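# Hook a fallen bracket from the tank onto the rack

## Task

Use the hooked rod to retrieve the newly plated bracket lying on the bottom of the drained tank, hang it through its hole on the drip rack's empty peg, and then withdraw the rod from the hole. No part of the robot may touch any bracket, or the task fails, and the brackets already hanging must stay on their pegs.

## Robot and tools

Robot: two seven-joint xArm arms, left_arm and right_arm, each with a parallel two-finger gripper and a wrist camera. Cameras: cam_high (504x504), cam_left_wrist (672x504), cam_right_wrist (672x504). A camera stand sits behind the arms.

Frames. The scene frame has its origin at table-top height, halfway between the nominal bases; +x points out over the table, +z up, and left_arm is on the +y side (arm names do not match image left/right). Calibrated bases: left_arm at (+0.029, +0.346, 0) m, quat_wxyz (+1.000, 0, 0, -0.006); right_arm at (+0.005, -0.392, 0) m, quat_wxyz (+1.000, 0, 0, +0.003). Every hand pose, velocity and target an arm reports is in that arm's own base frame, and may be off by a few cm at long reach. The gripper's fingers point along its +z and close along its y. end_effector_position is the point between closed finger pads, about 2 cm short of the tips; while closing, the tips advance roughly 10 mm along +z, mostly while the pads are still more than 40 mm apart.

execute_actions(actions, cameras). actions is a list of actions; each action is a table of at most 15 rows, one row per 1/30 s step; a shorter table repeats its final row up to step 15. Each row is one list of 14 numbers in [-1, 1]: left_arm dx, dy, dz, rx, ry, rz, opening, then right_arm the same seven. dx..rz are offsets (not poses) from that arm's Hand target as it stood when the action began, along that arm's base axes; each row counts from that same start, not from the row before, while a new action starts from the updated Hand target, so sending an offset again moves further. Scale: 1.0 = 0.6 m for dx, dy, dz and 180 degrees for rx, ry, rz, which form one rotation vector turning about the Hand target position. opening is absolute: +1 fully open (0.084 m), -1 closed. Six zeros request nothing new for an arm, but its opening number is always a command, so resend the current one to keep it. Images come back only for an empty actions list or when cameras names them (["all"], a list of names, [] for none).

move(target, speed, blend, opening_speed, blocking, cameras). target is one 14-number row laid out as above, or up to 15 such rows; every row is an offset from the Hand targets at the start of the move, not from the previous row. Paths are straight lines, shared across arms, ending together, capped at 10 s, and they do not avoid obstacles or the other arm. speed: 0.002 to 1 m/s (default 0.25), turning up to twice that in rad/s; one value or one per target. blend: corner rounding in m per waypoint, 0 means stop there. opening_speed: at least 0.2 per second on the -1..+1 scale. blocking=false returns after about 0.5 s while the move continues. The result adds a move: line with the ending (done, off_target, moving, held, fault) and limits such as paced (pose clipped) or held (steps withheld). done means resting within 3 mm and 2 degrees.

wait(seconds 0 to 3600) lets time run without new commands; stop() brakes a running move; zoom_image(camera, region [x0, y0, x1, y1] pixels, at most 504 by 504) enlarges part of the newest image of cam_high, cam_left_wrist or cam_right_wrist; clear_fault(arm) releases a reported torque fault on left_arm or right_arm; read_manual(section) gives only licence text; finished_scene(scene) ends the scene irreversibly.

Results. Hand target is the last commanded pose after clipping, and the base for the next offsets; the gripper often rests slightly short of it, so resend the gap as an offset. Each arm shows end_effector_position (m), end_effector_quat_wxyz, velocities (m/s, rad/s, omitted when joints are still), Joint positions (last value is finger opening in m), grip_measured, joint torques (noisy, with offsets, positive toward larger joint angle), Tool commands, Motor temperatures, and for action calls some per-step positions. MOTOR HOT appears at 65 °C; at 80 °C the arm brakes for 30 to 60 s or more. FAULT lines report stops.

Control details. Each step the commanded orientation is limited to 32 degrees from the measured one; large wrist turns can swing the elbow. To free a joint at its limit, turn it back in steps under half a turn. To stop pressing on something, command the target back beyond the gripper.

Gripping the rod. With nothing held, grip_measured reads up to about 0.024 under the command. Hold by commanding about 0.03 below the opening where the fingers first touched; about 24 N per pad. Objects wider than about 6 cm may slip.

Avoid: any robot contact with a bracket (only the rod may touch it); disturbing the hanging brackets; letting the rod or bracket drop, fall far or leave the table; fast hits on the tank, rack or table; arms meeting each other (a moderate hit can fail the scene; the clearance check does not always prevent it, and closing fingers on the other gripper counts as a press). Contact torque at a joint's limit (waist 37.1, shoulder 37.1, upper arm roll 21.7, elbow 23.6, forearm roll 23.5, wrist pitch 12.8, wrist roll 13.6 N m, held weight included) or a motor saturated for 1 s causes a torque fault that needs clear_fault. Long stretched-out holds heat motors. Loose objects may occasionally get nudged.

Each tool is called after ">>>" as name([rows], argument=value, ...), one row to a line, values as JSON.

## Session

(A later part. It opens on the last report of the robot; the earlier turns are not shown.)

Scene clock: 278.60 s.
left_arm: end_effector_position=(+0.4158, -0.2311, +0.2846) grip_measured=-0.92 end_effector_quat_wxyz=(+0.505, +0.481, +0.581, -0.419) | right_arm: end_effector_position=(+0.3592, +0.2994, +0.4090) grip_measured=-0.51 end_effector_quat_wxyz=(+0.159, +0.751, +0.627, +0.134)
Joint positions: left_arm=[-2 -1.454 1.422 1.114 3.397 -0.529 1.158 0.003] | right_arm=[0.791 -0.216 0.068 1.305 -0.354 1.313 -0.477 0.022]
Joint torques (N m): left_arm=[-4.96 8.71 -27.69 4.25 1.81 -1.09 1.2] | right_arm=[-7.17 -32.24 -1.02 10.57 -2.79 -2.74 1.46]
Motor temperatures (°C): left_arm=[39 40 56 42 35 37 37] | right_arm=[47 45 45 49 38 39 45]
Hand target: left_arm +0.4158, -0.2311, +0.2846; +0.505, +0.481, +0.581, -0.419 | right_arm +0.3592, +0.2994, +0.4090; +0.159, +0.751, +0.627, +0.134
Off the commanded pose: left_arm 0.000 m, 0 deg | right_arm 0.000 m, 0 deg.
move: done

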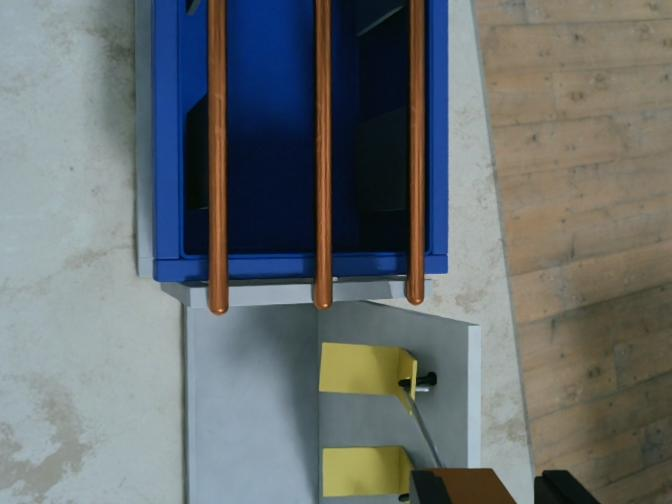

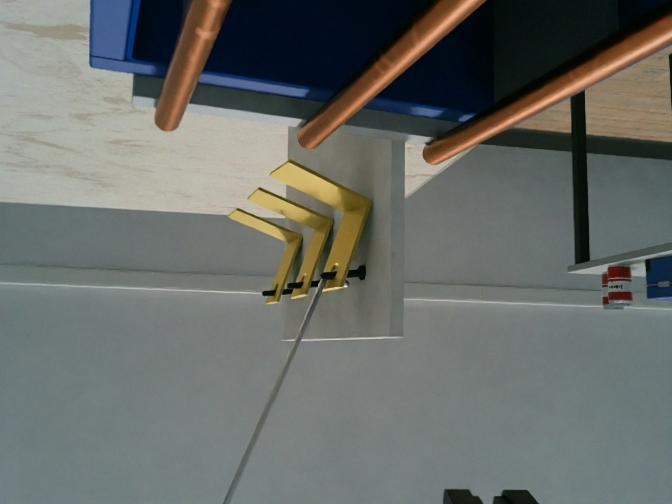

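>>> move(target=[0, 0, 0, 0, 0, 0, -0.9, -0.0105, 0.0016, -0.005, 0, 0, 0, -0.7], cameras=["cam_left_wrist", "cam_right_wrist"], speed=0.025)

>>> zoom_image(camera="cam_left_wrist", region=[390, 340, 470, 420])

>>> zoom_image(camera="cam_right_wrist", region=[290, 240, 360, 310])

Scene clock: 282.50 s.
left_arm: end_effector_position=(+0.4158, -0.2311, +0.2846) grip_measured=-0.92 end_effector_quat_wxyz=(+0.505, +0.481, +0.581, -0.419) | right_arm: end_effector_position=(+0.3529, +0.3003, +0.4060) grip_measured=-0.51 end_effector_quat_wxyz=(+0.159, +0.751, +0.627, +0.134)
Joint positions: left_arm=[-2 -1.454 1.422 1.114 3.397 -0.529 1.158 0.003] | right_arm=[0.795 -0.228 0.075 1.285 -0.355 1.31 -0.464 0.022]
Joint torques (N m): left_arm=[-4.46 8.91 -27.53 4.52 1.76 -0.95 1.13] | right_arm=[7.24 -31.81 0.91 9.64 -3 -1.82 1.68]
Motor temperatures (°C): left_arm=[39 40 56 42 35 37 37] | right_arm=[47 45 45 48 38 39 45]
Hand target: left_arm +0.4158, -0.2311, +0.2846; +0.505, +0.481, +0.581, -0.419 | right_arm +0.3529, +0.3003, +0.4060; +0.159, +0.751, +0.627, +0.134
Off the commanded pose: left_arm 0.000 m, 0 deg | right_arm 0.000 m, 0 deg.
move: done

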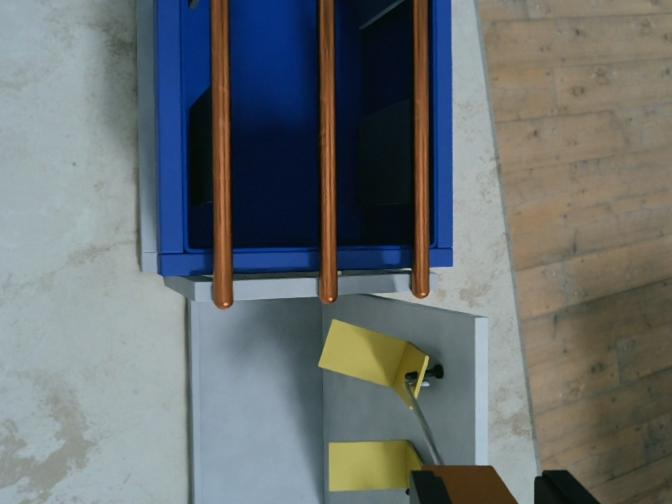

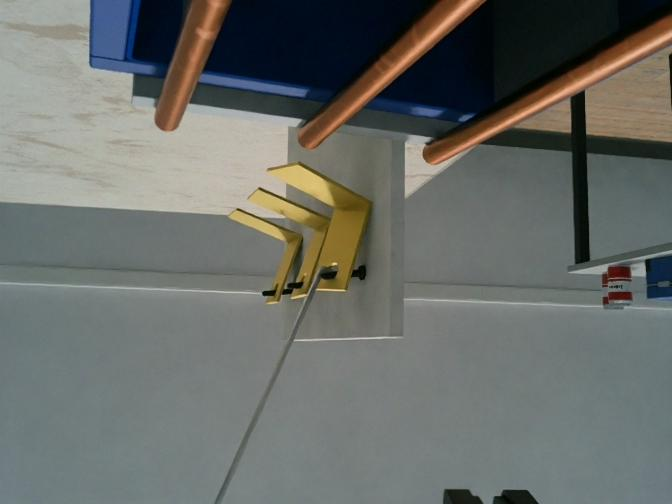

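Scaled by 6.300.

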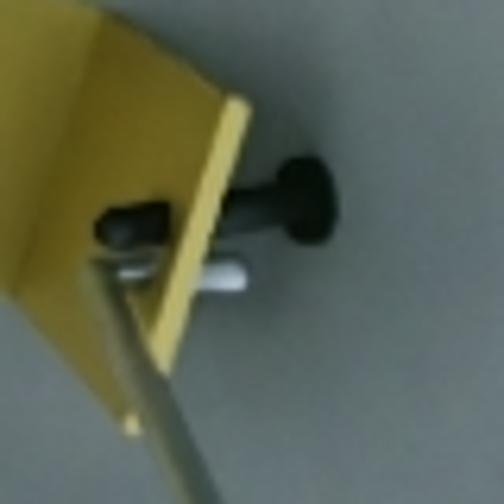

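Scaled by 7.200.

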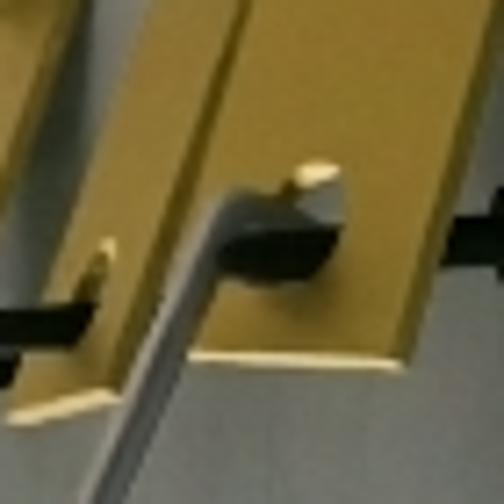

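>>> move(target=[0, 0, 0, 0, 0, 0, -0.9, -0.0223, 0.0046, -0.0102, 0, 0, 0, -0.7], cameras=["cam_left_wrist", "cam_right_wrist"], speed=0.03)

>>> zoom_image(camera="cam_left_wrist", region=[360, 310, 480, 430])

>>> zoom_image(camera="cam_right_wrist", region=[270, 220, 380, 320])

Scene clock: 286.20 s.
left_arm: end_effector_position=(+0.4158, -0.2311, +0.2846) grip_measured=-0.92 end_effector_quat_wxyz=(+0.505, +0.481, +0.581, -0.419) | right_arm: end_effector_position=(+0.3396, +0.3031, +0.3999) grip_measured=-0.51 end_effector_quat_wxyz=(+0.159, +0.751, +0.627, +0.134)
Joint positions: left_arm=[-2 -1.454 1.422 1.114 3.397 -0.529 1.158 0.003] | right_arm=[0.805 -0.252 0.091 1.248 -0.355 1.306 -0.435 0.022]
Joint torques (N m): left_arm=[-4.47 8.91 -27.58 4.33 1.74 -0.98 1.11] | right_arm=[8.35 -31.39 1.26 10.73 -2.1 -2.26 1.89]
Motor temperatures (°C): left_arm=[39 40 56 42 35 37 37] | right_arm=[47 45 45 47 38 39 45]
Hand target: left_arm +0.4158, -0.2311, +0.2846; +0.505, +0.481, +0.581, -0.419 | right_arm +0.3395, +0.3031, +0.3999; +0.159, +0.751, +0.627, +0.134
Off the commanded pose: left_arm 0.000 m, 0 deg | right_arm 0.000 m, 0 deg.
move: done

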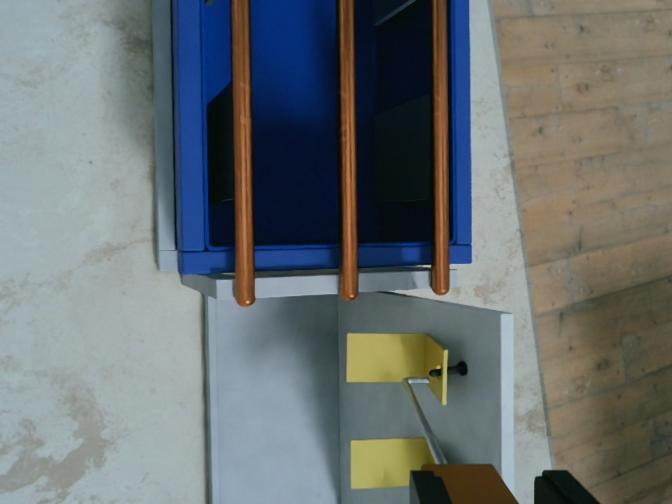

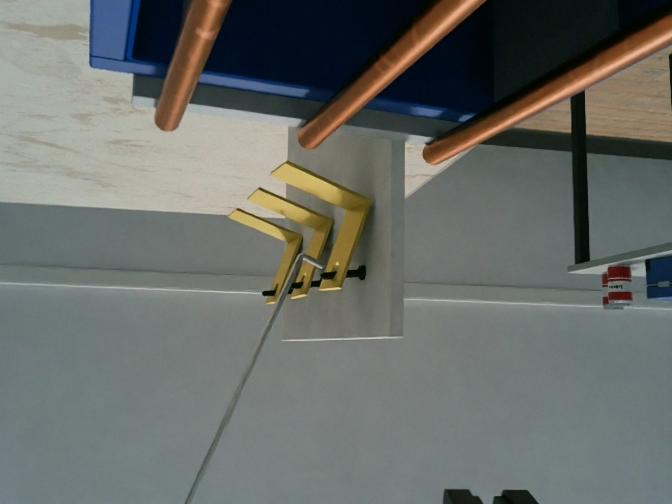

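Scaled by 4.200.

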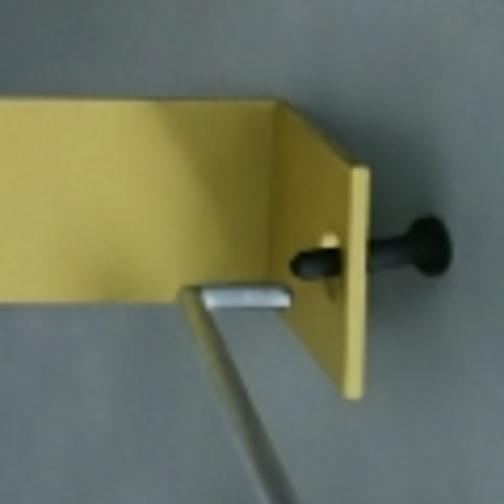

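Scaled by 4.582.

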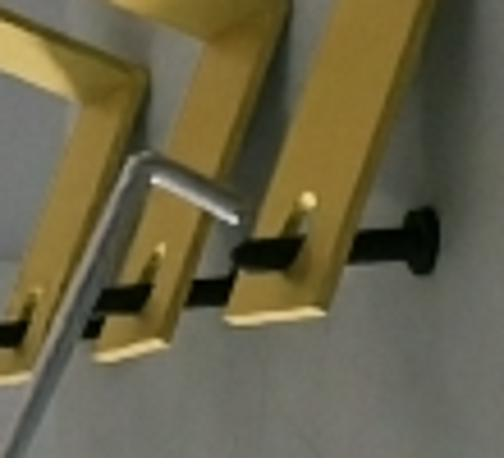

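>>> move([
  [0, 0, 0, 0, 0, 0, -0.9, -0.1313, 0.024, 0.0083, 0, 0, 0, -0.7],
  [0, 0, 0, 0, 0, 0, -0.9, -0.2545, -0.0035, -0.1667, 0, 0, 0, -0.7],
], cameras=["cam_high", "cam_right_wrist"], speed=[0.08, 0.15])

>>> zoom_image(camera="cam_right_wrist", region=[220, 140, 420, 340])

Scene clock: 291.33 s.
left_arm: end_effector_position=(+0.4158, -0.2311, +0.2846) grip_measured=-0.92 end_effector_quat_wxyz=(+0.505, +0.481, +0.581, -0.419) | right_arm: end_effector_position=(+0.1868, +0.3010, +0.2999) grip_measured=-0.51 end_effector_quat_wxyz=(+0.159, +0.751, +0.627, +0.134)
Joint positions: left_arm=[-2 -1.454 1.422 1.114 3.397 -0.529 1.158 0.003] | right_arm=[0.938 -0.532 0.272 0.777 -0.29 1.214 -0.12 0.022]
Joint torques (N m): left_arm=[-4.65 8.79 -27.49 4.45 1.85 -0.91 1.13] | right_arm=[7.22 -21.45 0.24 10.7 2.35 -2.29 1.79]
Motor temperatures (°C): left_arm=[39 40 56 42 35 37 37] | right_arm=[47 45 45 47 38 39 45]
Hand target: left_arm +0.4158, -0.2311, +0.2846; +0.505, +0.481, +0.581, -0.419 | right_arm +0.1868, +0.3010, +0.2999; +0.159, +0.751, +0.627, +0.134
Off the commanded pose: left_arm 0.000 m, 0 deg | right_arm 0.000 m, 0 deg.
move: done

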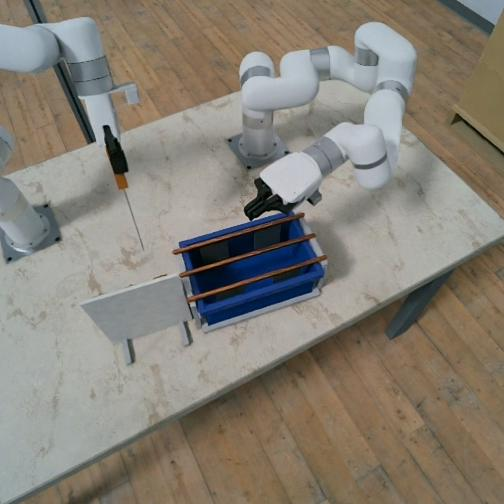

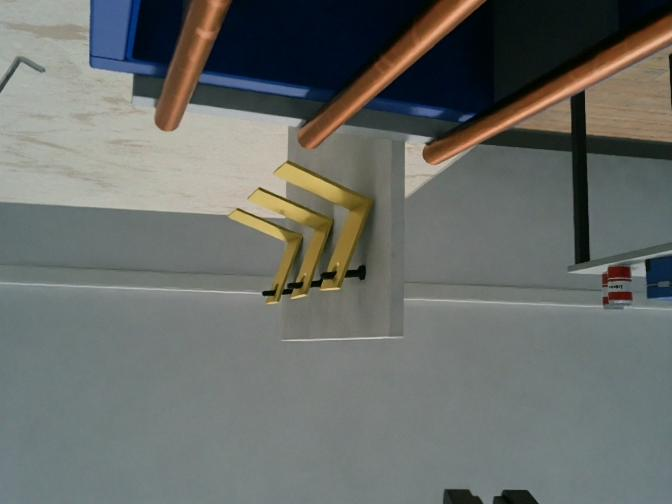

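Scaled by 2.520.

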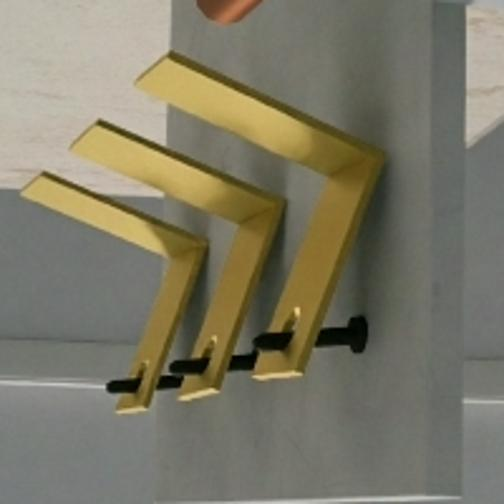

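All three brackets are hanging on their pegs, and the rod is out of the hole and clear of the rack.

>>> finished_scene(scene=2)

The scene is finished: the task was done.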